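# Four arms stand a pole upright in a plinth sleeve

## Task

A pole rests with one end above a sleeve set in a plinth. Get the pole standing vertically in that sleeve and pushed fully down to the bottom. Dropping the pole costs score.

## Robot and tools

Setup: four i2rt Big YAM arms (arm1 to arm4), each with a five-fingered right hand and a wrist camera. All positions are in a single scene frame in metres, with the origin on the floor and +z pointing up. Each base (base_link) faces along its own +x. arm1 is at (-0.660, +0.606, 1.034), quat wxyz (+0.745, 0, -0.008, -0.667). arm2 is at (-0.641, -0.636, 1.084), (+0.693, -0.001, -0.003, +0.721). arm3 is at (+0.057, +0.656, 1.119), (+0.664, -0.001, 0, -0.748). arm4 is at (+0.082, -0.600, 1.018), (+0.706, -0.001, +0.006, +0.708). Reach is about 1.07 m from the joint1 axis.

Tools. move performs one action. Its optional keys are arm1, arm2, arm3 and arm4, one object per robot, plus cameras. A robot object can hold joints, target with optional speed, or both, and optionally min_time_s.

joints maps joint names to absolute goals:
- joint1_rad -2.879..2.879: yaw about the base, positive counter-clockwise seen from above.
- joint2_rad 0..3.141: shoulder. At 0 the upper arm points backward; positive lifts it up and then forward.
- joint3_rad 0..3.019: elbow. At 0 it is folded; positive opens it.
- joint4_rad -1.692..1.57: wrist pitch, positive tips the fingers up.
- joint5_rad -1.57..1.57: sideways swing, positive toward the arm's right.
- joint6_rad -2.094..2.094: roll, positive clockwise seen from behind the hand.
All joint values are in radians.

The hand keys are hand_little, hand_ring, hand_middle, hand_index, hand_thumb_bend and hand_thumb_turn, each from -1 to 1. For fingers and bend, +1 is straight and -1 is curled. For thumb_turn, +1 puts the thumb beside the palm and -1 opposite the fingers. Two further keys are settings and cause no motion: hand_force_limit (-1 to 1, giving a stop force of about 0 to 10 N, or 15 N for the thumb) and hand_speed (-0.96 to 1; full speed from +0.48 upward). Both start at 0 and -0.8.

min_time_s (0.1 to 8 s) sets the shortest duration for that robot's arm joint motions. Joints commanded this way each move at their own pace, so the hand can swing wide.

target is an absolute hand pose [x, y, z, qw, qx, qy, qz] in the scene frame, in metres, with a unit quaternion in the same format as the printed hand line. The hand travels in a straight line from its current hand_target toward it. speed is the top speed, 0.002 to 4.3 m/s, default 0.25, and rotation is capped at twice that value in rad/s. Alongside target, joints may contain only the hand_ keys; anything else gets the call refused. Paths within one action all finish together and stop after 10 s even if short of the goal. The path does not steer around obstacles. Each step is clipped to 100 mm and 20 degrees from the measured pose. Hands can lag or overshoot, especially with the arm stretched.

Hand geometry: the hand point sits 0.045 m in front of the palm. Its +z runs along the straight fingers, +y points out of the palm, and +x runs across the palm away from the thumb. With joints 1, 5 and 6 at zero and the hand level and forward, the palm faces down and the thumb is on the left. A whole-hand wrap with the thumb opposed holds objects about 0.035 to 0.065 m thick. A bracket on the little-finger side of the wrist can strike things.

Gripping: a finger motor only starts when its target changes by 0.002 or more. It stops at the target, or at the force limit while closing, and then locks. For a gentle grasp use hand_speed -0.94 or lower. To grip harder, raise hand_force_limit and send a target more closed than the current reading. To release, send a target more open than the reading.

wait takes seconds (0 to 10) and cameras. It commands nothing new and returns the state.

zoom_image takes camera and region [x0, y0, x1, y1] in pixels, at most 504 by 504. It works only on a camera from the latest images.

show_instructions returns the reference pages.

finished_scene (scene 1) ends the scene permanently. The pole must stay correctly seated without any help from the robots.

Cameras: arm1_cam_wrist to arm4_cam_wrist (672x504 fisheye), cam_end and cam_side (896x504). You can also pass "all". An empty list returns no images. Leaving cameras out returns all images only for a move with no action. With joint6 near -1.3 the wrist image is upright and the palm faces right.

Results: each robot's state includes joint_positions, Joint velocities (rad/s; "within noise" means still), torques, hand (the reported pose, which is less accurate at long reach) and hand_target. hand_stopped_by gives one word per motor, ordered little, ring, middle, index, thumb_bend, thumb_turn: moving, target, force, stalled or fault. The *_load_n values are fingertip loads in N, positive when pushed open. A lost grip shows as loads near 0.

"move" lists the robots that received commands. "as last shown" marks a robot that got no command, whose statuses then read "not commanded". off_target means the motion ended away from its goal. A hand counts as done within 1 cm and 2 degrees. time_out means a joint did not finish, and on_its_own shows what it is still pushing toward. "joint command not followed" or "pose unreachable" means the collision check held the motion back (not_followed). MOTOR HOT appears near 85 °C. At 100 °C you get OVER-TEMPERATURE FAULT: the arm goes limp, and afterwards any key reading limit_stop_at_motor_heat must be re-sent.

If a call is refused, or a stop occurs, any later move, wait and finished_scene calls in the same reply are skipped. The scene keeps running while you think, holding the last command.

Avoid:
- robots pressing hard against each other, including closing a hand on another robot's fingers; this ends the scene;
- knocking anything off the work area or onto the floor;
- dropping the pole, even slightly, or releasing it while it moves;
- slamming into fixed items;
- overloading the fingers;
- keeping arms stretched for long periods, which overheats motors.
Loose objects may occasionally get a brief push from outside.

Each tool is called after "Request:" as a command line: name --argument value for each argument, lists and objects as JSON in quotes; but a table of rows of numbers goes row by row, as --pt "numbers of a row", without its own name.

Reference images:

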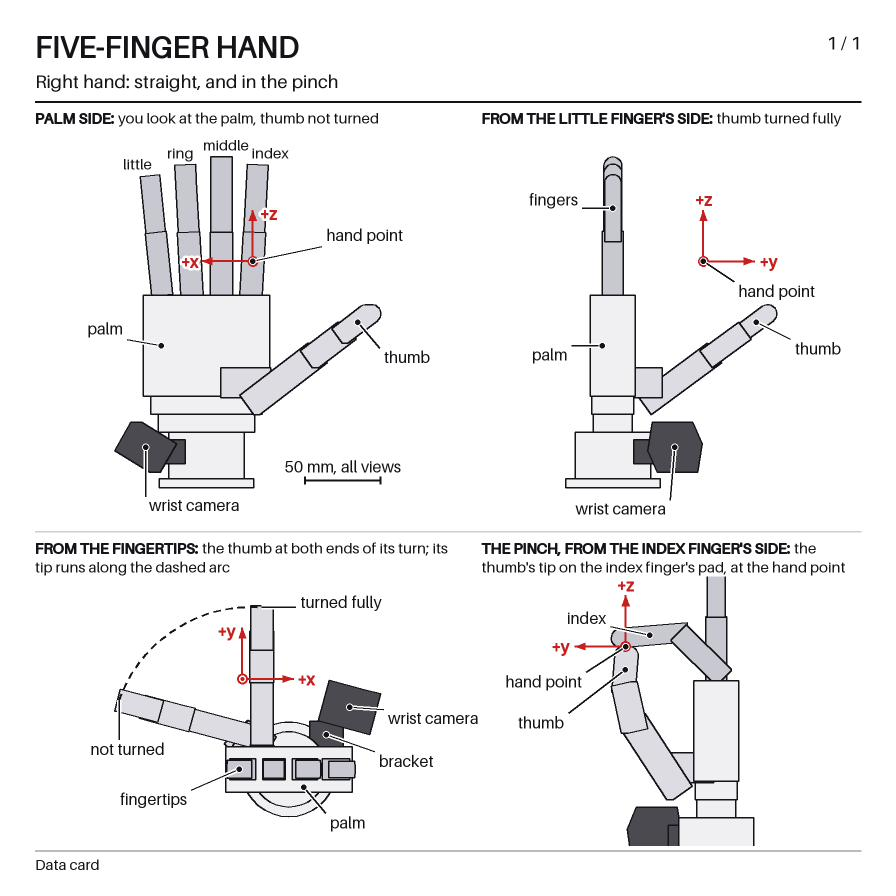

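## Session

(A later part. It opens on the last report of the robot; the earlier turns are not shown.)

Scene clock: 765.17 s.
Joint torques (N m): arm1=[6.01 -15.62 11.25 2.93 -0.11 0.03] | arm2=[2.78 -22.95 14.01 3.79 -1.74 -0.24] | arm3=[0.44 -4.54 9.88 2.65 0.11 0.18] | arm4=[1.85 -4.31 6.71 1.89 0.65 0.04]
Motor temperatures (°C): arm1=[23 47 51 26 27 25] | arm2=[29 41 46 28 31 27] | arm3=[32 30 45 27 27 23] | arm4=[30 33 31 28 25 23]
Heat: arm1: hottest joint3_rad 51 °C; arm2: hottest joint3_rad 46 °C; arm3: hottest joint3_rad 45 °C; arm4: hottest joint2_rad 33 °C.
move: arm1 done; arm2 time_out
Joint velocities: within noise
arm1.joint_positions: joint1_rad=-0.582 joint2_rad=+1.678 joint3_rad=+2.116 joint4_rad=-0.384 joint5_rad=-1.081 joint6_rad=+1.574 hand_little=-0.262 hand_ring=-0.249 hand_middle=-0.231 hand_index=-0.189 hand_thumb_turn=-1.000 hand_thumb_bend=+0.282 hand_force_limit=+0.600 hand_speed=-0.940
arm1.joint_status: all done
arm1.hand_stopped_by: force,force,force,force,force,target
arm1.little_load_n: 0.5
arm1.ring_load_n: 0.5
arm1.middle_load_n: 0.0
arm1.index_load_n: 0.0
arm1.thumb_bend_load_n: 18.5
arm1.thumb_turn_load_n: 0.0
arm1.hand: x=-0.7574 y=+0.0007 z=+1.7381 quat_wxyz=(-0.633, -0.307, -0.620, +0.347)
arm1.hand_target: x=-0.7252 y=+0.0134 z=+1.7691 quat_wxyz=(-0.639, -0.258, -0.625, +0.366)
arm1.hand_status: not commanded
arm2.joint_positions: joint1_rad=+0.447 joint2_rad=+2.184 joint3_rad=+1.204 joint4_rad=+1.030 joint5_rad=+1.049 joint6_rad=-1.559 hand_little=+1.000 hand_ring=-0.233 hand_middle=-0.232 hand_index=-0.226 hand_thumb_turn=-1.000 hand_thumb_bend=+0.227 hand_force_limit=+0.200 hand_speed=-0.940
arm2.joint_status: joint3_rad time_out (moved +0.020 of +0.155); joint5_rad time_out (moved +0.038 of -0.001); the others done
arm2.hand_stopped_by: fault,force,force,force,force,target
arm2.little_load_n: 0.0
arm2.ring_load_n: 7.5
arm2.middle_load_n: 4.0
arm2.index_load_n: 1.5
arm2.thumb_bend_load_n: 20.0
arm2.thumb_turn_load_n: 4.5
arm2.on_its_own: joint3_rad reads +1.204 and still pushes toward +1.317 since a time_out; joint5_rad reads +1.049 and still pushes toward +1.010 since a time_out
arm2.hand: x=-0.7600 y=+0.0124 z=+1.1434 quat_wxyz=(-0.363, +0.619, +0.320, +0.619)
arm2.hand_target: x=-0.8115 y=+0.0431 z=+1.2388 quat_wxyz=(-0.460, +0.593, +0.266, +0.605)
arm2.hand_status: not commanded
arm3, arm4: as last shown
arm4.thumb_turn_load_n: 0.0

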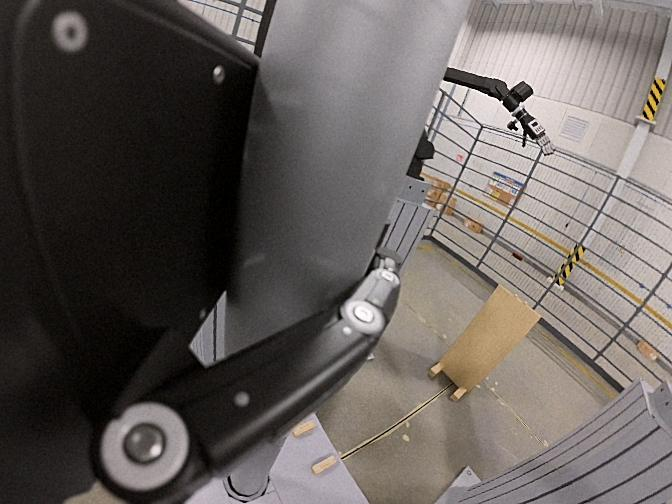

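Request:
move --arm2 '{"joints":{"joint1_rad":0.515,"joint2_rad":2.118,"joint3_rad":1.345,"joint4_rad":1.083,"joint5_rad":1.03,"joint6_rad":-1.585},"min_time_s":3}' --cameras '["arm2_cam_wrist"]'

Request:
zoom_image --camera "arm2_cam_wrist" --region '[216, 462, 272, 504]'

Scene clock: 773.93 s.
Joint torques (N m): arm1=[6.36 -15.38 11.22 2.89 -0.47 -0.01] | arm2=[3.96 -22.65 13.96 3.79 -1.64 -0.19] | arm3=[0.44 -4.48 9.89 2.67 0.11 0.18] | arm4=[1.85 -4.19 6.68 1.87 0.65 0.01]
Motor temperatures (°C): arm1=[23 46 51 26 27 25] | arm2=[29 41 47 28 31 27] | arm3=[31 30 45 27 27 23] | arm4=[30 33 31 28 25 23]
Heat: arm1: hottest joint3_rad 51 °C; arm2: hottest joint3_rad 47 °C; arm3: hottest joint3_rad 45 °C; arm4: hottest joint2_rad 33 °C.
move: arm2 time_out
Joint velocities: within noise
arm1, arm3, arm4: as last shown
arm1.joint_positions: joint1_rad=-0.582 joint2_rad=+1.678 joint3_rad=+2.116 joint4_rad=-0.384 joint5_rad=-1.073 joint6_rad=+1.576 hand_little=-0.262 hand_ring=-0.249 hand_middle=-0.231 hand_index=-0.189 hand_thumb_turn=-1.000 hand_thumb_bend=+0.282 hand_force_limit=+0.600 hand_speed=-0.940
arm1.ring_load_n: 0.0
arm1.index_load_n: 0.5
arm1.thumb_bend_load_n: 18.0
arm1.hand: x=-0.7586 y=-0.0008 z=+1.7381 quat_wxyz=(-0.632, -0.310, -0.618, +0.348)
arm1.hand_target: x=-0.7251 y=+0.0134 z=+1.7692 quat_wxyz=(-0.639, -0.258, -0.625, +0.366)
arm2.joint_positions: joint1_rad=+0.451 joint2_rad=+2.189 joint3_rad=+1.213 joint4_rad=+1.030 joint5_rad=+1.067 joint6_rad=-1.563 hand_little=+1.000 hand_ring=-0.233 hand_middle=-0.232 hand_index=-0.226 hand_thumb_turn=-1.000 hand_thumb_bend=+0.227 hand_force_limit=+0.200 hand_speed=-0.940
arm2.joint_status: joint1_rad time_out (moved +0.003 of +0.068); joint3_rad time_out (moved +0.008 of +0.141); joint5_rad time_out (moved +0.018 of -0.019); the others done
arm2.hand_stopped_by: fault,force,force,force,force,target
arm2.little_load_n: 0.0
arm2.ring_load_n: 6.5
arm2.middle_load_n: 4.0
arm2.index_load_n: 1.5
arm2.thumb_bend_load_n: 20.0
arm2.thumb_turn_load_n: 5.0
arm2.on_its_own: joint1_rad reads +0.451 and still pushes toward +0.515 since a time_out; joint3_rad reads +1.213 and still pushes toward +1.325 since a time_out; joint5_rad reads +1.067 and still pushes toward +1.030 since a time_out
arm2.hand: x=-0.7611 y=+0.0112 z=+1.1435 quat_wxyz=(-0.358, +0.621, +0.316, +0.622)
arm2.hand_target: x=-0.8271 y=+0.0379 z=+1.2375 quat_wxyz=(-0.463, +0.594, +0.267, +0.601)
arm2.hand_status: not commanded

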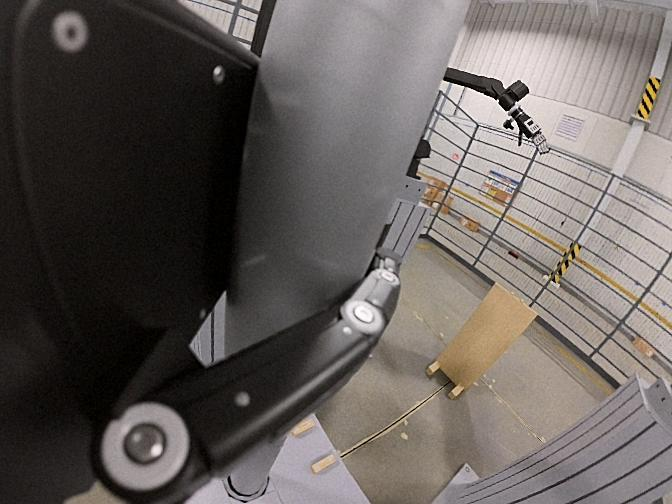

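Scaled by 9.000 from the camera's image (finer frame: 960x720).

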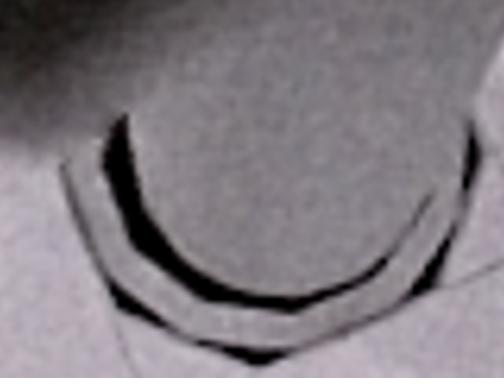

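Request:
move --arm1 '{"joints":{"joint1_rad":-0.555,"joint2_rad":1.628,"joint3_rad":2.03,"joint4_rad":-0.252,"joint5_rad":-1.085,"joint6_rad":1.57},"min_time_s":4}' --arm2 '{"joints":{"joint1_rad":0.497,"joint2_rad":2.184,"joint3_rad":1.33,"joint4_rad":1.139,"joint5_rad":1.045,"joint6_rad":-1.585},"min_time_s":4}' --cameras '["arm2_cam_wrist","cam_end","cam_side"]'

Request:
zoom_image --camera "arm2_cam_wrist" --region '[216, 462, 272, 504]'

Scene clock: 784.33 s.
Joint torques (N m): arm1=[4.37 -16.21 6.61 2.96 -0.37 -0.45] | arm2=[3.37 -19.49 12.94 3.93 -1.63 0.16] | arm3=[0.32 -4.48 9.88 2.65 0.11 0.18] | arm4=[1.73 -4.25 6.76 1.88 0.65 0.04]
Motor temperatures (°C): arm1=[23 45 50 26 27 25] | arm2=[29 41 46 28 32 26] | arm3=[31 30 45 27 27 23] | arm4=[30 33 31 28 25 23]
Heat: arm1: hottest joint3_rad 50 °C; arm2: hottest joint3_rad 46 °C; arm3: hottest joint3_rad 45 °C; arm4: hottest joint2_rad 33 °C.
move: arm1 time_out; arm2 time_out
Joint velocities: within noise
arm1.joint_positions: joint1_rad=-0.583 joint2_rad=+1.647 joint3_rad=+2.044 joint4_rad=-0.279 joint5_rad=-1.073 joint6_rad=+1.624 hand_little=-0.262 hand_ring=-0.249 hand_middle=-0.231 hand_index=-0.189 hand_thumb_turn=-1.000 hand_thumb_bend=+0.282 hand_force_limit=+0.600 hand_speed=-0.940
arm1.joint_status: joint6_rad time_out (moved +0.048 of -0.006); the others done
arm1.hand_stopped_by: force,force,force,force,force,target
arm1.little_load_n: 0.0
arm1.ring_load_n: 0.0
arm1.middle_load_n: 0.0
arm1.index_load_n: 0.0
arm1.thumb_bend_load_n: 18.0
arm1.thumb_turn_load_n: 3.5
arm1.on_its_own: joint6_rad reads +1.624 and still pushes toward +1.570 since a time_out
arm1.hand: x=-0.7574 y=+0.0055 z=+1.7368 quat_wxyz=(-0.640, -0.303, -0.610, +0.355)
arm1.hand_target: x=-0.7333 y=+0.0143 z=+1.7405 quat_wxyz=(-0.637, -0.262, -0.623, +0.371)
arm1.hand_status: not commanded
arm2.joint_positions: joint1_rad=+0.448 joint2_rad=+2.215 joint3_rad=+1.232 joint4_rad=+1.080 joint5_rad=+1.080 joint6_rad=-1.602 hand_little=+1.000 hand_ring=-0.233 hand_middle=-0.232 hand_index=-0.226 hand_thumb_turn=-1.000 hand_thumb_bend=+0.228 hand_force_limit=+0.200 hand_speed=-0.940
arm2.joint_status: joint1_rad time_out (moved -0.002 of +0.046); joint3_rad time_out (moved +0.019 of +0.117); joint4_rad time_out (moved +0.051 of +0.109); joint5_rad time_out (moved +0.013 of -0.022); the others done
arm2.hand_stopped_by: fault,force,force,force,force,target
arm2.little_load_n: 0.0
arm2.ring_load_n: 11.0
arm2.middle_load_n: 4.0
arm2.index_load_n: 0.0
arm2.thumb_bend_load_n: 21.5
arm2.thumb_turn_load_n: 0.5
arm2.on_its_own: joint1_rad reads +0.448 and still pushes toward +0.497 since a time_out; joint3_rad reads +1.232 and still pushes toward +1.330 since a time_out; joint4_rad reads +1.080 and still pushes toward +1.139 since a time_out; joint5_rad reads +1.080 and still pushes toward +1.045 since a time_out
arm2.hand: x=-0.7596 y=+0.0137 z=+1.1417 quat_wxyz=(-0.357, +0.617, +0.307, +0.631)
arm2.hand_target: x=-0.8131 y=+0.0403 z=+1.2028 quat_wxyz=(-0.451, +0.600, +0.259, +0.608)
arm2.hand_status: not commanded
arm3, arm4: as last shown
arm4.thumb_turn_load_n: 0.5

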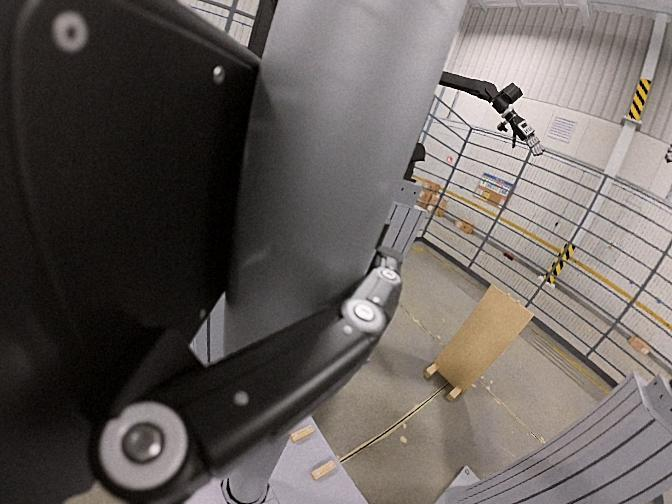

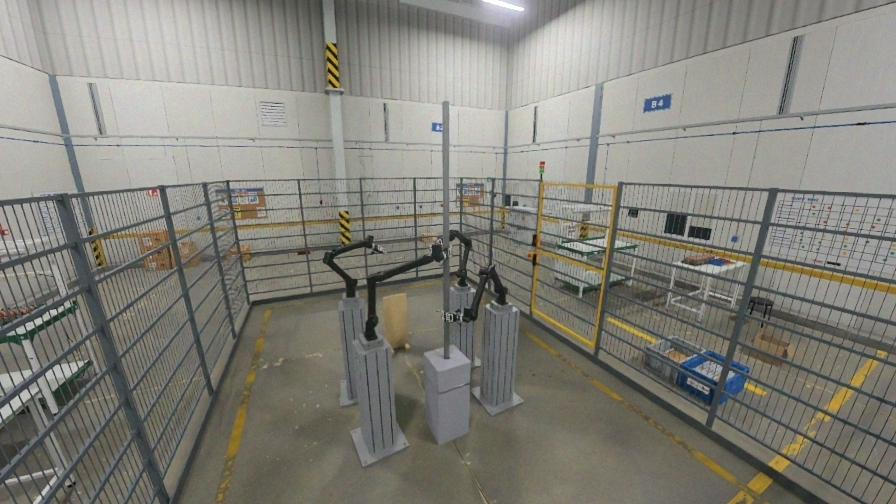

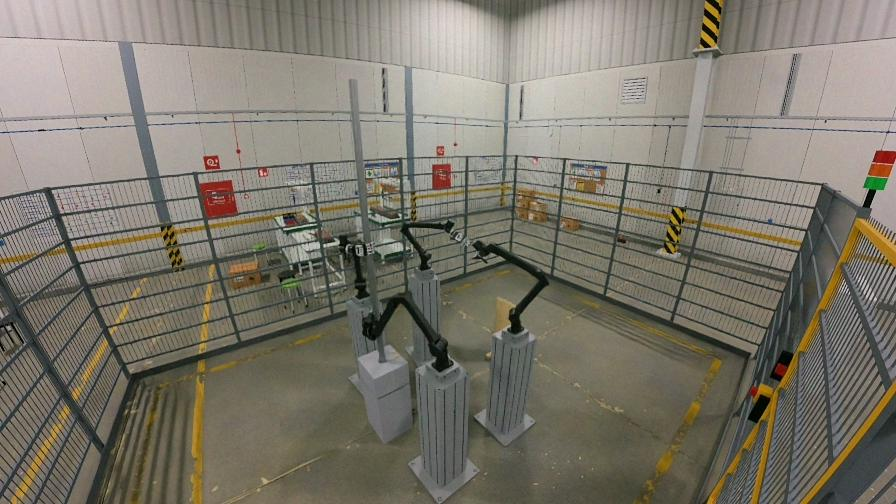

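Scaled by 9.000 from the camera's image (finer frame: 960x720).

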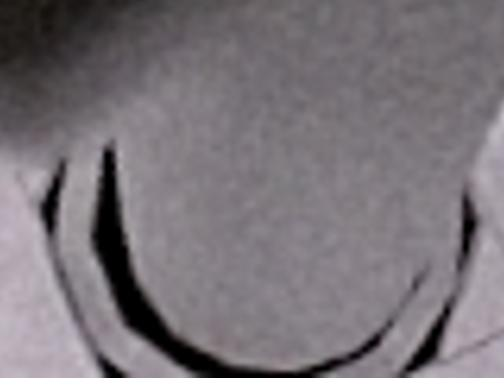

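Request:
move --arm1 '{"joints":{"joint1_rad":-0.575,"joint2_rad":1.572,"joint3_rad":2.134,"joint4_rad":-0.275,"joint5_rad":-1.073,"joint6_rad":1.6},"min_time_s":4}' --arm2 '{"joints":{"joint1_rad":0.46,"joint2_rad":2.055,"joint3_rad":1.34,"joint4_rad":1.16,"joint5_rad":1.072,"joint6_rad":-1.59},"min_time_s":4}' --cameras '["arm2_cam_wrist"]'

Request:
zoom_image --camera "arm2_cam_wrist" --region '[216, 462, 272, 504]'

Scene clock: 800.57 s.
Joint torques (N m): arm1=[2.37 -19.78 13.96 1.92 -0.09 -0.17] | arm2=[0.15 -29.22 13.52 4.68 -0.62 0.13] | arm3=[0.44 -4.48 9.87 2.65 0.11 0.18] | arm4=[2.02 -4.19 6.71 1.85 0.66 0.02]
Motor temperatures (°C): arm1=[23 44 50 26 27 25] | arm2=[29 40 47 28 32 26] | arm3=[31 30 45 27 27 23] | arm4=[30 32 31 28 25 23]
Heat: arm1: hottest joint3_rad 50 °C; arm2: hottest joint3_rad 47 °C; arm3: hottest joint3_rad 45 °C; arm4: hottest joint2_rad 32 °C.
move: arm1 done; arm2 time_out
Joint velocities: within noise
arm1.joint_positions: joint1_rad=-0.584 joint2_rad=+1.643 joint3_rad=+2.044 joint4_rad=-0.282 joint5_rad=-1.069 joint6_rad=+1.626 hand_little=-0.262 hand_ring=-0.249 hand_middle=-0.231 hand_index=-0.189 hand_thumb_turn=-1.000 hand_thumb_bend=+0.282 hand_force_limit=+0.600 hand_speed=-0.940
arm1.joint_status: all done
arm1.hand_stopped_by: force,force,force,force,force,target
arm1.little_load_n: 0.0
arm1.ring_load_n: 0.0
arm1.middle_load_n: 0.0
arm1.index_load_n: 0.0
arm1.thumb_bend_load_n: 17.5
arm1.thumb_turn_load_n: 1.5
arm1.hand: x=-0.7571 y=+0.0072 z=+1.7395 quat_wxyz=(-0.640, -0.304, -0.609, +0.357)
arm1.hand_target: x=-0.7229 y=+0.0656 z=+1.8152 quat_wxyz=(-0.633, -0.231, -0.609, +0.418)
arm1.hand_status: not commanded
arm2.joint_positions: joint1_rad=+0.446 joint2_rad=+2.210 joint3_rad=+1.233 joint4_rad=+1.081 joint5_rad=+1.083 joint6_rad=-1.602 hand_little=+1.000 hand_ring=-0.233 hand_middle=-0.232 hand_index=-0.226 hand_thumb_turn=-1.000 hand_thumb_bend=+0.228 hand_force_limit=+0.200 hand_speed=-0.940
arm2.joint_status: joint2_rad time_out (moved -0.004 of -0.160); joint3_rad time_out (moved +0.001 of +0.108); joint4_rad time_out (moved +0.001 of +0.080); the others done
arm2.hand_stopped_by: fault,force,force,force,force,target
arm2.little_load_n: 0.0
arm2.ring_load_n: 11.0
arm2.middle_load_n: 4.0
arm2.index_load_n: 0.0
arm2.thumb_bend_load_n: 21.0
arm2.thumb_turn_load_n: 1.0
arm2.on_its_own: joint2_rad reads +2.210 and still pushes toward +2.055 since a time_out; joint3_rad reads +1.233 and still pushes toward +1.340 since a time_out; joint4_rad reads +1.081 and still pushes toward +1.160 since a time_out
arm2.hand: x=-0.7581 y=+0.0141 z=+1.1449 quat_wxyz=(-0.357, +0.618, +0.303, +0.632)
arm2.hand_target: x=-0.7841 y=+0.0403 z=+1.2910 quat_wxyz=(-0.481, +0.602, +0.180, +0.612)
arm2.hand_status: not commanded
arm3, arm4: as last shown
arm4.thumb_turn_load_n: 0.0

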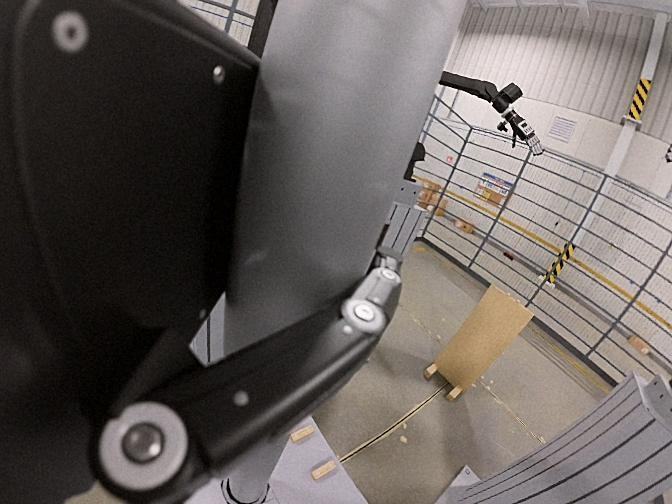

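Scaled by 9.000 from the camera's image (finer frame: 960x720).

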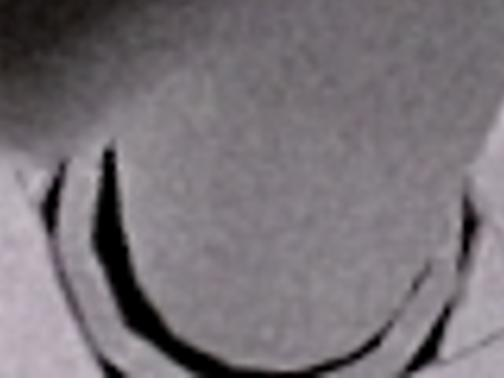

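Request:
move --arm1 '{"joints":{"joint1_rad":-0.56,"joint5_rad":-1.065},"min_time_s":3}' --arm2 '{"joints":{"joint1_rad":0.482,"joint5_rad":1.085},"min_time_s":3}' --cameras '["arm2_cam_wrist"]'

Request:
zoom_image --camera "arm2_cam_wrist" --region '[216, 462, 272, 504]'

Scene clock: 804.63 s.
Joint torques (N m): arm1=[3.25 -20.25 13.94 1.99 -0.16 -0.25] | arm2=[2.08 -28.75 13.57 4.68 -0.37 0.15] | arm3=[0.38 -4.48 9.88 2.63 0.11 0.18] | arm4=[1.9 -4.31 6.72 1.81 0.66 0.02]
Motor temperatures (°C): arm1=[23 44 51 26 27 25] | arm2=[29 40 47 28 32 26] | arm3=[31 30 45 27 27 23] | arm4=[30 32 31 28 24 23]
Heat: arm1: hottest joint3_rad 51 °C; arm2: hottest joint3_rad 47 °C; arm3: hottest joint3_rad 45 °C; arm4: hottest joint2_rad 32 °C.
move: arm1 done; arm2 done
Joint velocities: within noise
arm1.joint_positions: joint1_rad=-0.580 joint2_rad=+1.643 joint3_rad=+2.044 joint4_rad=-0.282 joint5_rad=-1.060 joint6_rad=+1.626 hand_little=-0.262 hand_ring=-0.249 hand_middle=-0.231 hand_index=-0.189 hand_thumb_turn=-1.000 hand_thumb_bend=+0.282 hand_force_limit=+0.600 hand_speed=-0.940
arm1.joint_status: all done
arm1.hand_stopped_by: force,force,force,force,force,target
arm1.little_load_n: 0.0
arm1.ring_load_n: 0.0
arm1.middle_load_n: 0.5
arm1.index_load_n: 0.0
arm1.thumb_bend_load_n: 17.5
arm1.thumb_turn_load_n: 1.5
arm1.hand: x=-0.7557 y=+0.0054 z=+1.7397 quat_wxyz=(-0.639, -0.306, -0.608, +0.359)
arm1.hand_target: x=-0.7156 y=+0.0636 z=+1.8158 quat_wxyz=(-0.636, -0.229, -0.609, +0.416)
arm1.hand_status: not commanded
arm2.joint_positions: joint1_rad=+0.446 joint2_rad=+2.210 joint3_rad=+1.233 joint4_rad=+1.081 joint5_rad=+1.089 joint6_rad=-1.602 hand_little=+1.000 hand_ring=-0.233 hand_middle=-0.232 hand_index=-0.226 hand_thumb_turn=-1.000 hand_thumb_bend=+0.228 hand_force_limit=+0.200 hand_speed=-0.940
arm2.joint_status: all done
arm2.hand_stopped_by: fault,force,force,force,force,target
arm2.little_load_n: 0.0
arm2.ring_load_n: 11.0
arm2.middle_load_n: 4.0
arm2.index_load_n: 0.0
arm2.thumb_bend_load_n: 21.5
arm2.thumb_turn_load_n: 1.0
arm2.on_its_own: joint2_rad reads +2.210 and still pushes toward +2.055 since a time_out; joint3_rad reads +1.233 and still pushes toward +1.340 since a time_out; joint4_rad reads +1.081 and still pushes toward +1.160 since a time_out
arm2.hand: x=-0.7573 y=+0.0131 z=+1.1448 quat_wxyz=(-0.355, +0.619, +0.301, +0.633)
arm2.hand_target: x=-0.7971 y=+0.0354 z=+1.2897 quat_wxyz=(-0.484, +0.603, +0.183, +0.608)
arm2.hand_status: not commanded
arm3, arm4: as last shown

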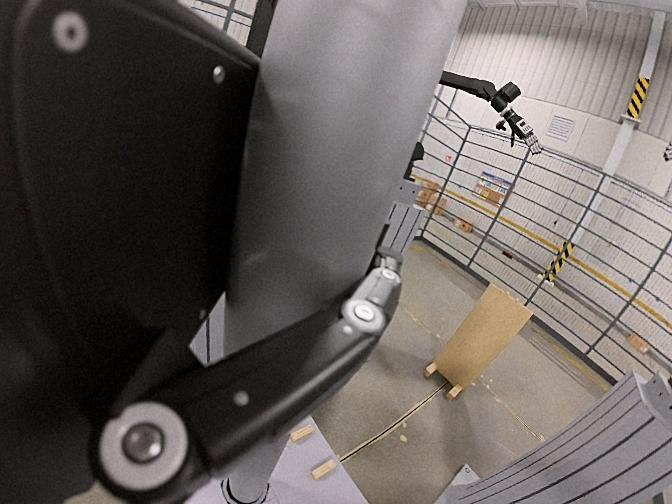

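Scaled by 9.000 from the camera's image (finer frame: 960x720).

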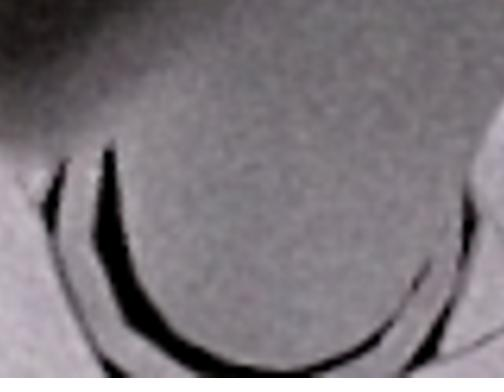

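Request:
move --arm1 '{"joints":{"joint1_rad":-0.545,"joint5_rad":-1.055},"min_time_s":2}' --arm2 '{"joints":{"joint1_rad":0.502,"joint5_rad":1.09},"min_time_s":2}' --cameras '["arm2_cam_wrist"]'

Request:
zoom_image --camera "arm2_cam_wrist" --region '[216, 462, 272, 504]'

Scene clock: 811.87 s.
Joint torques (N m): arm1=[4.84 -20.48 13.78 1.87 -0.29 -0.18] | arm2=[3.66 -28.92 13.46 4.75 -0.48 0.1] | arm3=[0.38 -4.48 9.89 2.66 0.11 0.18] | arm4=[1.73 -4.19 6.69 1.85 0.67 0.04]
Motor temperatures (°C): arm1=[23 43 53 26 27 25] | arm2=[29 40 48 28 32 26] | arm3=[31 29 45 27 27 23] | arm4=[30 32 31 28 24 23]
Heat: arm1: hottest joint3_rad 53 °C; arm2: hottest joint3_rad 48 °C; arm3: hottest joint3_rad 45 °C; arm4: hottest joint2_rad 32 °C.
move: arm1 done; arm2 time_out
Joint velocities: within noise
arm1.joint_positions: joint1_rad=-0.572 joint2_rad=+1.643 joint3_rad=+2.044 joint4_rad=-0.282 joint5_rad=-1.045 joint6_rad=+1.626 hand_little=-0.262 hand_ring=-0.249 hand_middle=-0.231 hand_index=-0.189 hand_thumb_turn=-1.000 hand_thumb_bend=+0.282 hand_force_limit=+0.600 hand_speed=-0.940
arm1.joint_status: all done
arm1.hand_stopped_by: force,force,force,force,force,target
arm1.little_load_n: 0.0
arm1.ring_load_n: 0.0
arm1.middle_load_n: 0.0
arm1.index_load_n: 0.0
arm1.thumb_bend_load_n: 17.5
arm1.thumb_turn_load_n: 1.5
arm1.hand: x=-0.7529 y=+0.0025 z=+1.7402 quat_wxyz=(-0.639, -0.308, -0.606, +0.361)
arm1.hand_target: x=-0.7085 y=+0.0614 z=+1.8165 quat_wxyz=(-0.638, -0.227, -0.609, +0.414)
arm1.hand_status: not commanded
arm2.joint_positions: joint1_rad=+0.447 joint2_rad=+2.210 joint3_rad=+1.233 joint4_rad=+1.081 joint5_rad=+1.098 joint6_rad=-1.599 hand_little=+1.000 hand_ring=-0.233 hand_middle=-0.232 hand_index=-0.226 hand_thumb_turn=-1.000 hand_thumb_bend=+0.228 hand_force_limit=+0.200 hand_speed=-0.940
arm2.joint_status: joint1_rad time_out (moved +0.001 of +0.056); the others done
arm2.hand_stopped_by: fault,force,force,force,force,target
arm2.little_load_n: 0.0
arm2.ring_load_n: 11.0
arm2.middle_load_n: 4.0
arm2.index_load_n: 0.0
arm2.thumb_bend_load_n: 21.0
arm2.thumb_turn_load_n: 1.5
arm2.on_its_own: joint1_rad reads +0.447 and still pushes toward +0.502 since a time_out; joint2_rad reads +2.210 and still pushes toward +2.055 since a time_out; joint3_rad reads +1.233 and still pushes toward +1.340 since a time_out; joint4_rad reads +1.081 and still pushes toward +1.160 since a time_out
arm2.hand: x=-0.7571 y=+0.0117 z=+1.1449 quat_wxyz=(-0.354, +0.621, +0.298, +0.633)
arm2.hand_target: x=-0.8102 y=+0.0314 z=+1.2893 quat_wxyz=(-0.488, +0.602, +0.188, +0.603)
arm2.hand_status: not commanded
arm3.joint_positions: joint1_rad=+0.682 joint2_rad=+0.839 joint3_rad=+0.944 joint4_rad=-0.522 joint5_rad=+0.146 joint6_rad=+0.908 hand_little=+0.900 hand_ring=+0.900 hand_middle=+0.900 hand_index=+0.900 hand_thumb_turn=-1.000 hand_thumb_bend=+1.000 hand_force_limit=+0.200 hand_speed=-0.700
arm3.joint_status: not commanded
arm3.hand_stopped_by: target,target,target,target,target,target
arm3.little_load_n: 0.0
arm3.ring_load_n: 0.0
arm3.middle_load_n: 0.0
arm3.index_load_n: 0.0
arm3.thumb_bend_load_n: 0.0
arm3.thumb_turn_load_n: -0.5
arm3.hand: x=+0.3277 y=+0.2980 z=+1.4925 quat_wxyz=(-0.319, -0.182, -0.817, +0.445)
arm3.hand_target: x=+0.3299 y=+0.3000 z=+1.5000 quat_wxyz=(-0.330, -0.185, -0.809, +0.450)
arm3.hand_status: not commanded
arm4.joint_positions: joint1_rad=+0.682 joint2_rad=+1.024 joint3_rad=+1.487 joint4_rad=-1.210 joint5_rad=+0.994 joint6_rad=-0.276 hand_little=+0.900 hand_ring=+0.900 hand_middle=+0.900 hand_index=+0.900 hand_thumb_turn=-1.000 hand_thumb_bend=+1.000 hand_force_limit=+0.200 hand_speed=-0.500
arm4.joint_status: not commanded
arm4.hand_stopped_by: target,target,target,target,target,target
arm4.little_load_n: 0.0
arm4.ring_load_n: 0.0
arm4.middle_load_n: -0.5
arm4.index_load_n: 0.0
arm4.thumb_bend_load_n: -0.5
arm4.thumb_turn_load_n: 0.0
arm4.hand: x=+0.0042 y=-0.2491 z=+1.4964 quat_wxyz=(-0.430, +0.806, +0.203, +0.353)
arm4.hand_target: x=+0.0001 y=-0.2500 z=+1.5001 quat_wxyz=(-0.442, +0.803, +0.199, +0.347)
arm4.hand_status: not commanded

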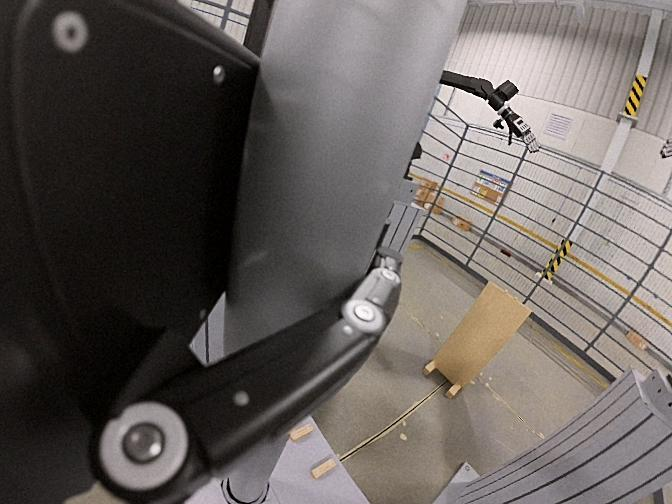

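Scaled by 9.000 from the camera's image (finer frame: 960x720).

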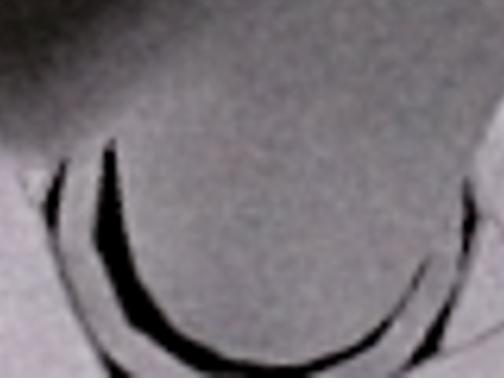

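Request:
move --arm1 '{"joints":{"joint1_rad":-0.567,"joint2_rad":1.535,"joint3_rad":2.152,"joint4_rad":-0.268,"joint5_rad":-1.05},"min_time_s":3}' --arm2 '{"joints":{"joint1_rad":0.455,"joint2_rad":2.01,"joint3_rad":1.345,"joint4_rad":1.175,"joint5_rad":1.09},"min_time_s":3}' --cameras '["arm2_cam_wrist","cam_side","cam_end"]'

Request:
zoom_image --camera "arm2_cam_wrist" --region '[216, 462, 272, 504]'

Scene clock: 822.20 s.
Joint torques (N m): arm1=[2.37 -22.48 15.05 2.24 -0.16 -0.18] | arm2=[-0.15 -31.91 14.02 5.3 -0.5 0.1] | arm3=[0.38 -4.48 9.89 2.63 0.11 0.18] | arm4=[2.08 -4.19 6.74 1.84 0.66 0.02]
Motor temperatures (°C): arm1=[23 44 55 26 27 25] | arm2=[29 41 48 28 31 26] | arm3=[31 29 45 27 27 23] | arm4=[30 32 31 28 24 23]
Heat: arm1: hottest joint3_rad 55 °C; arm2: hottest joint3_rad 48 °C; arm3: hottest joint3_rad 45 °C; arm4: hottest joint2_rad 32 °C.
move: arm1 time_out; arm2 time_out
Joint velocities: within noise
arm1.joint_positions: joint1_rad=-0.572 joint2_rad=+1.639 joint3_rad=+2.044 joint4_rad=-0.285 joint5_rad=-1.044 joint6_rad=+1.622 hand_little=-0.262 hand_ring=-0.249 hand_middle=-0.231 hand_index=-0.189 hand_thumb_turn=-1.000 hand_thumb_bend=+0.282 hand_force_limit=+0.600 hand_speed=-0.940
arm1.joint_status: joint3_rad time_out (moved +0.000 of +0.108); the others done
arm1.hand_stopped_by: force,force,force,force,force,target
arm1.little_load_n: 0.0
arm1.ring_load_n: 0.0
arm1.middle_load_n: 0.0
arm1.index_load_n: 0.0
arm1.thumb_bend_load_n: 17.5
arm1.thumb_turn_load_n: 1.5
arm1.on_its_own: joint3_rad reads +2.044 and still pushes toward +2.152 since a time_out
arm1.hand: x=-0.7522 y=+0.0039 z=+1.7415 quat_wxyz=(-0.638, -0.307, -0.606, +0.362)
arm1.hand_target: x=-0.7084 y=+0.0889 z=+1.8426 quat_wxyz=(-0.630, -0.212, -0.601, +0.443)
arm1.hand_status: not commanded
arm2.joint_positions: joint1_rad=+0.445 joint2_rad=+2.207 joint3_rad=+1.233 joint4_rad=+1.081 joint5_rad=+1.097 joint6_rad=-1.598 hand_little=+1.000 hand_ring=-0.233 hand_middle=-0.232 hand_index=-0.226 hand_thumb_turn=-1.000 hand_thumb_bend=+0.228 hand_force_limit=+0.200 hand_speed=-0.940
arm2.joint_status: joint2_rad time_out (moved -0.003 of -0.200); joint3_rad time_out (moved +0.000 of +0.112); joint4_rad time_out (moved +0.000 of +0.094); the others done
arm2.hand_stopped_by: fault,force,force,force,force,target
arm2.little_load_n: 0.0
arm2.ring_load_n: 11.5
arm2.middle_load_n: 4.0
arm2.index_load_n: 0.0
arm2.thumb_bend_load_n: 21.0
arm2.thumb_turn_load_n: 3.0
arm2.on_its_own: joint2_rad reads +2.207 and still pushes toward +2.010 since a time_out; joint3_rad reads +1.233 and still pushes toward +1.345 since a time_out; joint4_rad reads +1.081 and still pushes toward +1.175 since a time_out
arm2.hand: x=-0.7558 y=+0.0123 z=+1.1467 quat_wxyz=(-0.355, +0.621, +0.296, +0.633)
arm2.hand_target: x=-0.7769 y=+0.0355 z=+1.3216 quat_wxyz=(-0.494, +0.602, +0.148, +0.610)
arm2.hand_status: not commanded
arm3, arm4: as last shown
arm3.thumb_bend_load_n: 0.5
arm4.middle_load_n: 0.0
arm4.thumb_bend_load_n: 0.0
arm4.thumb_turn_load_n: 0.5
pictures: arm2_cam_wrist, cam_end, cam_side

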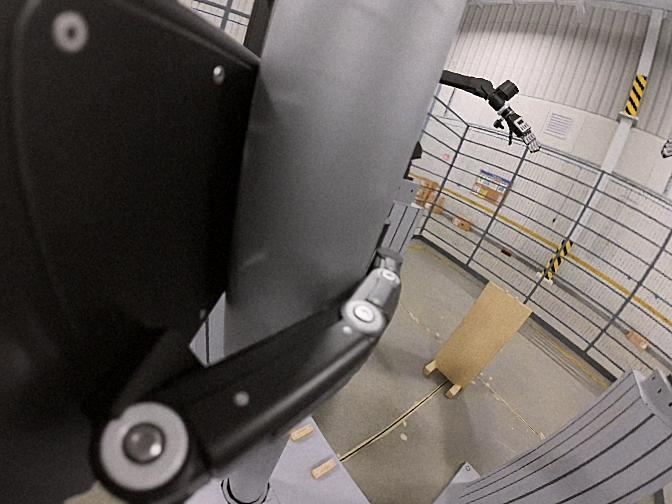

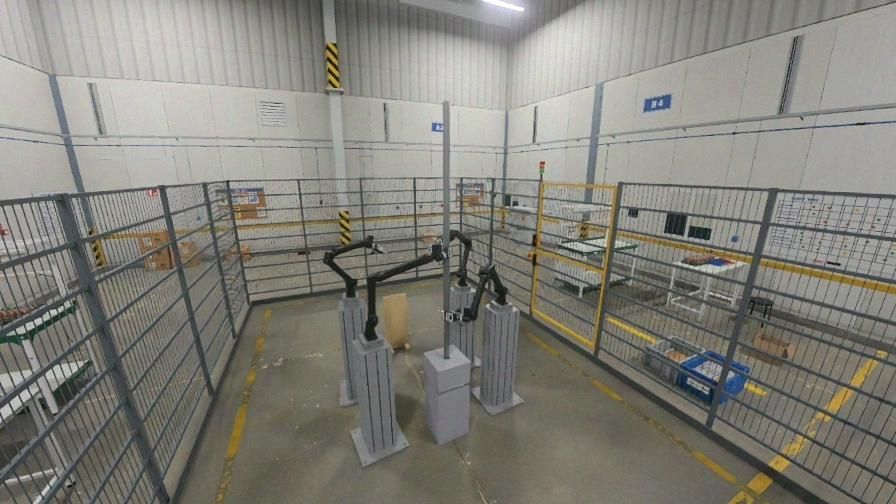

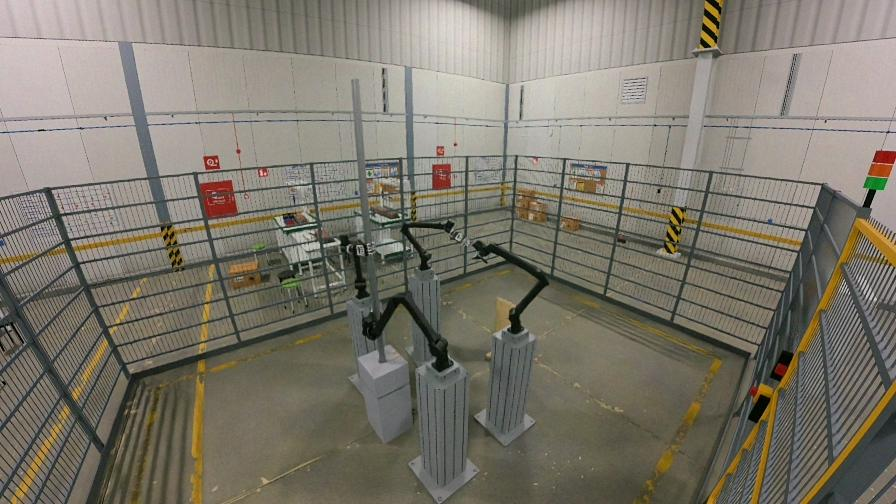

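Scaled by 9.000 from the camera's image (finer frame: 960x720).

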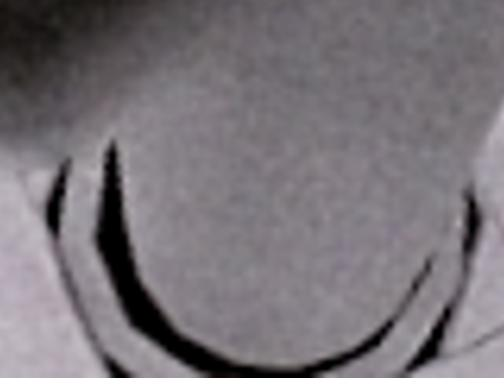

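Request:
move --arm1 '{"joints":{"joint1_rad":-0.55,"joint5_rad":-1.035},"min_time_s":4}' --arm2 '{"joints":{"joint1_rad":0.53,"joint5_rad":1.11},"min_time_s":4}' --cameras '["arm2_cam_wrist"]'

Request:
zoom_image --camera "arm2_cam_wrist" --region '[216, 462, 272, 504]'

Scene clock: 831.60 s.
Joint torques (N m): arm1=[3.19 -21.95 14.91 2.48 -0.41 -0.15] | arm2=[5.19 -31.79 13.72 5.29 -0.2 0.09] | arm3=[0.38 -4.54 9.87 2.66 0.11 0.18] | arm4=[1.61 -4.31 6.71 1.88 0.64 0.02]
Motor temperatures (°C): arm1=[23 45 57 26 27 25] | arm2=[29 43 49 28 31 26] | arm3=[31 29 45 27 27 23] | arm4=[30 32 31 28 24 23]
Heat: arm1: hottest joint3_rad 57 °C; arm2: hottest joint3_rad 49 °C; arm3: hottest joint3_rad 45 °C; arm4: hottest joint2_rad 32 °C.
move: arm1 done; arm2 time_out
Joint velocities: within noise
arm1.joint_positions: joint1_rad=-0.570 joint2_rad=+1.639 joint3_rad=+2.044 joint4_rad=-0.285 joint5_rad=-1.022 joint6_rad=+1.621 hand_little=-0.262 hand_ring=-0.249 hand_middle=-0.231 hand_index=-0.189 hand_thumb_turn=-1.000 hand_thumb_bend=+0.282 hand_force_limit=+0.600 hand_speed=-0.940
arm1.joint_status: all done
arm1.hand_stopped_by: force,force,force,force,force,target
arm1.little_load_n: 0.0
arm1.ring_load_n: 0.0
arm1.middle_load_n: 0.0
arm1.index_load_n: 0.0
arm1.thumb_bend_load_n: 17.0
arm1.thumb_turn_load_n: 0.5
arm1.on_its_own: joint3_rad reads +2.044 and still pushes toward +2.152 since a time_out
arm1.hand: x=-0.7540 y=+0.0007 z=+1.7421 quat_wxyz=(-0.635, -0.313, -0.602, +0.369)
arm1.hand_target: x=-0.7011 y=+0.0862 z=+1.8438 quat_wxyz=(-0.633, -0.212, -0.600, +0.442)
arm1.hand_status: not commanded
arm2.joint_positions: joint1_rad=+0.453 joint2_rad=+2.206 joint3_rad=+1.233 joint4_rad=+1.081 joint5_rad=+1.110 joint6_rad=-1.597 hand_little=+1.000 hand_ring=-0.233 hand_middle=-0.232 hand_index=-0.226 hand_thumb_turn=-1.000 hand_thumb_bend=+0.228 hand_force_limit=+0.200 hand_speed=-0.940
arm2.joint_status: joint1_rad time_out (moved +0.008 of +0.085); the others done
arm2.hand_stopped_by: fault,force,force,force,force,target
arm2.little_load_n: -0.5
arm2.ring_load_n: 11.5
arm2.middle_load_n: 5.0
arm2.index_load_n: 0.0
arm2.thumb_bend_load_n: 20.5
arm2.thumb_turn_load_n: 4.0
arm2.on_its_own: joint1_rad reads +0.453 and still pushes toward +0.530 since a time_out; joint2_rad reads +2.206 and still pushes toward +2.010 since a time_out; joint3_rad reads +1.233 and still pushes toward +1.345 since a time_out; joint4_rad reads +1.081 and still pushes toward +1.175 since a time_out
arm2.hand: x=-0.7594 y=+0.0093 z=+1.1466 quat_wxyz=(-0.354, +0.622, +0.294, +0.633)
arm2.hand_target: x=-0.8247 y=+0.0210 z=+1.3193 quat_wxyz=(-0.510, +0.602, +0.165, +0.592)
arm2.hand_status: not commanded
arm3, arm4: as last shown
arm3.thumb_bend_load_n: 0.0
arm3.thumb_turn_load_n: 0.0
arm4.thumb_turn_load_n: 0.0

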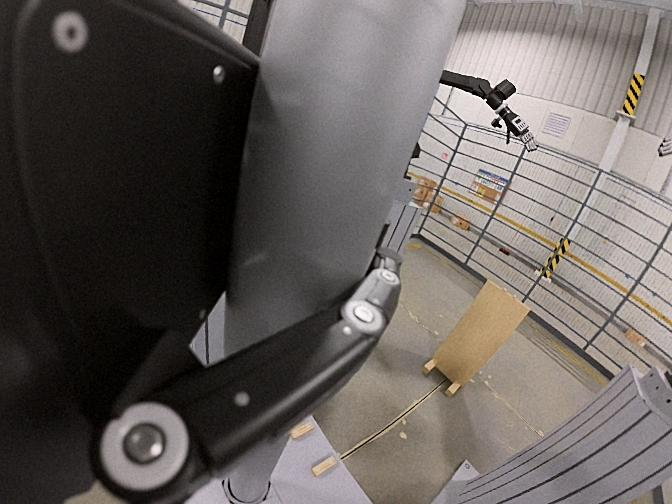

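Scaled by 9.000 from the camera's image (finer frame: 960x720).

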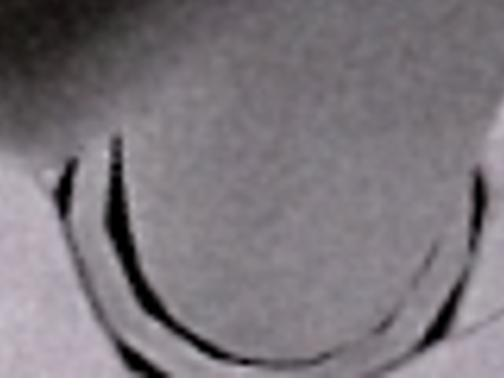

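Request:
move --arm1 '{"joints":{"joint1_rad":-0.55,"joint2_rad":1.505,"joint3_rad":1.995,"joint4_rad":-0.19,"joint5_rad":-1.035},"min_time_s":4}' --arm2 '{"joints":{"joint1_rad":0.53,"joint2_rad":2.11,"joint3_rad":1.36,"joint4_rad":1.215,"joint5_rad":1.11},"min_time_s":4}' --cameras '["arm2_cam_wrist"]'

Request:
zoom_image --camera "arm2_cam_wrist" --region '[216, 462, 272, 504]'

Scene clock: 842.40 s.
Joint torques (N m): arm1=[4.01 -21.48 8.54 3.62 -0.75 -0.27] | arm2=[5.48 -26.05 13.72 6.08 -0.33 0.21] | arm3=[0.32 -4.48 9.85 2.63 0.11 0.18] | arm4=[1.85 -4.31 6.72 1.87 0.66 0]
Motor temperatures (°C): arm1=[23 46 56 26 27 25] | arm2=[29 43 49 28 30 26] | arm3=[31 29 45 27 27 23] | arm4=[30 32 31 28 24 23]
Heat: arm1: hottest joint3_rad 56 °C; arm2: hottest joint3_rad 49 °C; arm3: hottest joint3_rad 45 °C; arm4: hottest joint2_rad 32 °C.
move: arm1 done; arm2 time_out
Joint velocities: within noise
arm1.joint_positions: joint1_rad=-0.570 joint2_rad=+1.599 joint3_rad=+1.981 joint4_rad=-0.239 joint5_rad=-1.014 joint6_rad=+1.630 hand_little=-0.262 hand_ring=-0.249 hand_middle=-0.231 hand_index=-0.189 hand_thumb_turn=-1.000 hand_thumb_bend=+0.282 hand_force_limit=+0.600 hand_speed=-0.940
arm1.joint_status: all done
arm1.hand_stopped_by: force,force,force,force,force,target
arm1.little_load_n: 0.0
arm1.ring_load_n: 0.0
arm1.middle_load_n: 0.0
arm1.index_load_n: 0.5
arm1.thumb_bend_load_n: 16.5
arm1.thumb_turn_load_n: 1.5
arm1.hand: x=-0.7498 y=+0.0104 z=+1.7406 quat_wxyz=(-0.635, -0.310, -0.599, +0.377)
arm1.hand_target: x=-0.7082 y=+0.0696 z=+1.7987 quat_wxyz=(-0.634, -0.230, -0.603, +0.426)
arm1.hand_status: not commanded
arm2.joint_positions: joint1_rad=+0.449 joint2_rad=+2.222 joint3_rad=+1.249 joint4_rad=+1.098 joint5_rad=+1.113 joint6_rad=-1.614 hand_little=+1.000 hand_ring=-0.233 hand_middle=-0.232 hand_index=-0.226 hand_thumb_turn=-1.000 hand_thumb_bend=+0.228 hand_force_limit=+0.200 hand_speed=-0.940
arm2.joint_status: joint1_rad time_out (moved -0.004 of +0.077); joint3_rad time_out (moved +0.017 of +0.127); joint4_rad time_out (moved +0.017 of +0.134); the others done
arm2.hand_stopped_by: fault,force,force,force,force,target
arm2.little_load_n: 0.0
arm2.ring_load_n: 15.0
arm2.middle_load_n: 5.5
arm2.index_load_n: 0.0
arm2.thumb_bend_load_n: 21.5
arm2.thumb_turn_load_n: 2.0
arm2.on_its_own: joint1_rad reads +0.449 and still pushes toward +0.530 since a time_out; joint3_rad reads +1.249 and still pushes toward +1.360 since a time_out; joint4_rad reads +1.098 and still pushes toward +1.215 since a time_out
arm2.hand: x=-0.7581 y=+0.0131 z=+1.1452 quat_wxyz=(-0.353, +0.621, +0.291, +0.637)
arm2.hand_target: x=-0.8297 y=+0.0297 z=+1.2662 quat_wxyz=(-0.497, +0.604, +0.182, +0.596)
arm2.hand_status: not commanded
arm3, arm4: as last shown

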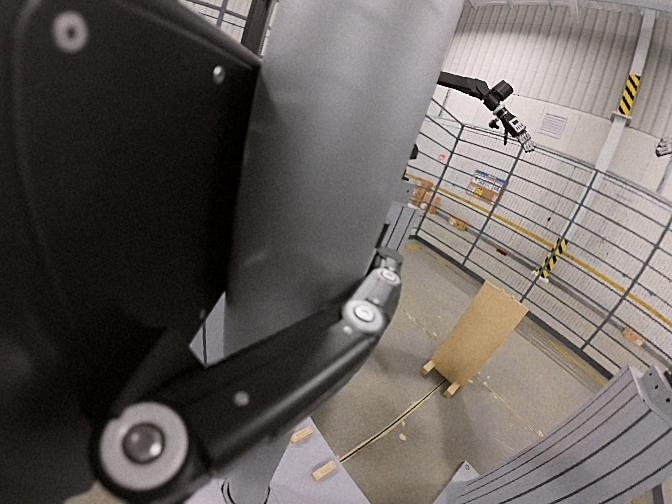

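Scaled by 9.000 from the camera's image (finer frame: 960x720).

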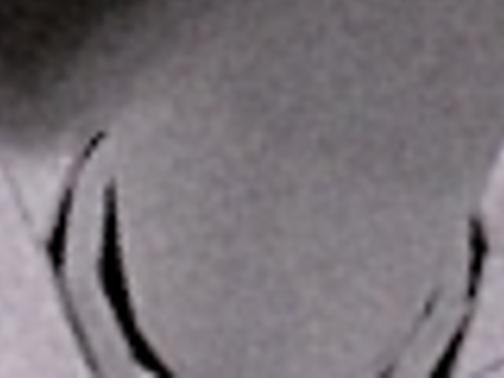

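Request:
move --arm1 '{"joints":{"joint1_rad":-0.555,"joint2_rad":1.615,"joint3_rad":2.12,"joint4_rad":-0.22,"joint5_rad":-1.025},"min_time_s":3.5}' --arm2 '{"joints":{"joint1_rad":0.53,"joint2_rad":2.075,"joint3_rad":1.36,"joint4_rad":1.17,"joint5_rad":1.115},"min_time_s":3.5}' --cameras '["arm2_cam_wrist"]'

Request:
zoom_image --camera "arm2_cam_wrist" --region '[216, 462, 272, 504]'

Scene clock: 852.33 s.
Joint torques (N m): arm1=[3.78 -16.62 13.9 2.44 -0.44 -0.36] | arm2=[4.54 -28.45 13.89 4.33 -1.08 0.27] | arm3=[0.38 -4.42 9.85 2.65 0.11 0.18] | arm4=[1.73 -4.31 6.71 1.88 0.66 0.01]
Motor temperatures (°C): arm1=[23 45 54 26 27 25] | arm2=[29 44 49 28 30 26] | arm3=[31 29 45 27 27 23] | arm4=[30 32 31 28 24 23]
Heat: arm1: hottest joint3_rad 54 °C; arm2: hottest joint3_rad 49 °C; arm3: hottest joint3_rad 45 °C; arm4: hottest joint2_rad 32 °C.
move: arm1 done; arm2 time_out
Joint velocities: within noise
arm1.joint_positions: joint1_rad=-0.574 joint2_rad=+1.643 joint3_rad=+2.030 joint4_rad=-0.239 joint5_rad=-1.010 joint6_rad=+1.646 hand_little=-0.262 hand_ring=-0.249 hand_middle=-0.231 hand_index=-0.189 hand_thumb_turn=-1.000 hand_thumb_bend=+0.282 hand_force_limit=+0.600 hand_speed=-0.940
arm1.joint_status: all done
arm1.hand_stopped_by: force,force,force,force,force,target
arm1.little_load_n: 0.0
arm1.ring_load_n: 0.0
arm1.middle_load_n: 0.0
arm1.index_load_n: 1.5
arm1.thumb_bend_load_n: 16.5
arm1.thumb_turn_load_n: 4.5
arm1.hand: x=-0.7597 y=-0.0033 z=+1.7408 quat_wxyz=(-0.637, -0.315, -0.595, +0.376)
arm1.hand_target: x=-0.7292 y=+0.0323 z=+1.7960 quat_wxyz=(-0.632, -0.240, -0.601, +0.426)
arm1.hand_status: not commanded
arm2.joint_positions: joint1_rad=+0.458 joint2_rad=+2.220 joint3_rad=+1.249 joint4_rad=+1.098 joint5_rad=+1.137 joint6_rad=-1.618 hand_little=+1.000 hand_ring=-0.233 hand_middle=-0.232 hand_index=-0.226 hand_thumb_turn=-1.000 hand_thumb_bend=+0.228 hand_force_limit=+0.200 hand_speed=-0.940
arm2.joint_status: joint1_rad time_out (moved +0.009 of +0.081); joint2_rad time_out (moved -0.002 of -0.147); joint3_rad time_out (moved +0.000 of +0.111); joint4_rad time_out (moved +0.000 of +0.072); the others done
arm2.hand_stopped_by: fault,force,force,force,force,target
arm2.little_load_n: 0.0
arm2.ring_load_n: 11.0
arm2.middle_load_n: 4.5
arm2.index_load_n: 0.0
arm2.thumb_bend_load_n: 21.0
arm2.thumb_turn_load_n: 5.5
arm2.on_its_own: joint1_rad reads +0.458 and still pushes toward +0.530 since a time_out; joint2_rad reads +2.220 and still pushes toward +2.075 since a time_out; joint3_rad reads +1.249 and still pushes toward +1.360 since a time_out; joint4_rad reads +1.098 and still pushes toward +1.170 since a time_out
arm2.hand: x=-0.7611 y=+0.0081 z=+1.1457 quat_wxyz=(-0.347, +0.623, +0.287, +0.639)
arm2.hand_target: x=-0.8286 y=+0.0280 z=+1.2831 quat_wxyz=(-0.492, +0.606, +0.185, +0.598)
arm2.hand_status: not commanded
arm3, arm4: as last shown
arm3.thumb_turn_load_n: -0.5
arm4.ring_load_n: 0.5
arm4.middle_load_n: -0.5
arm4.thumb_turn_load_n: 0.5

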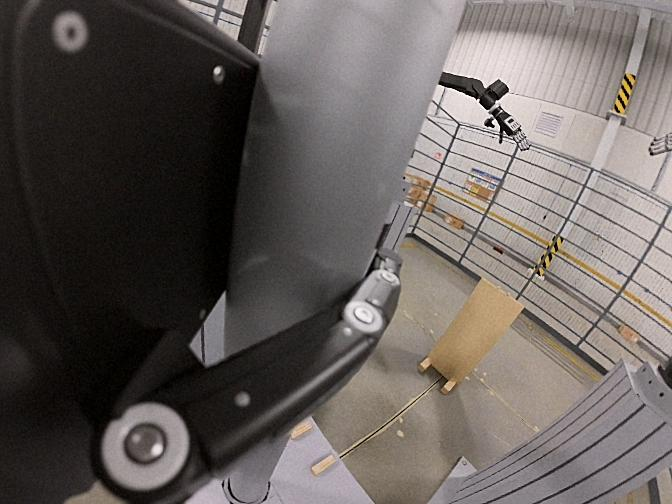

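Scaled by 9.000 from the camera's image (finer frame: 960x720).

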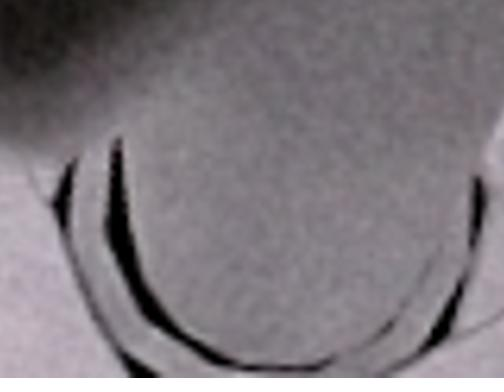

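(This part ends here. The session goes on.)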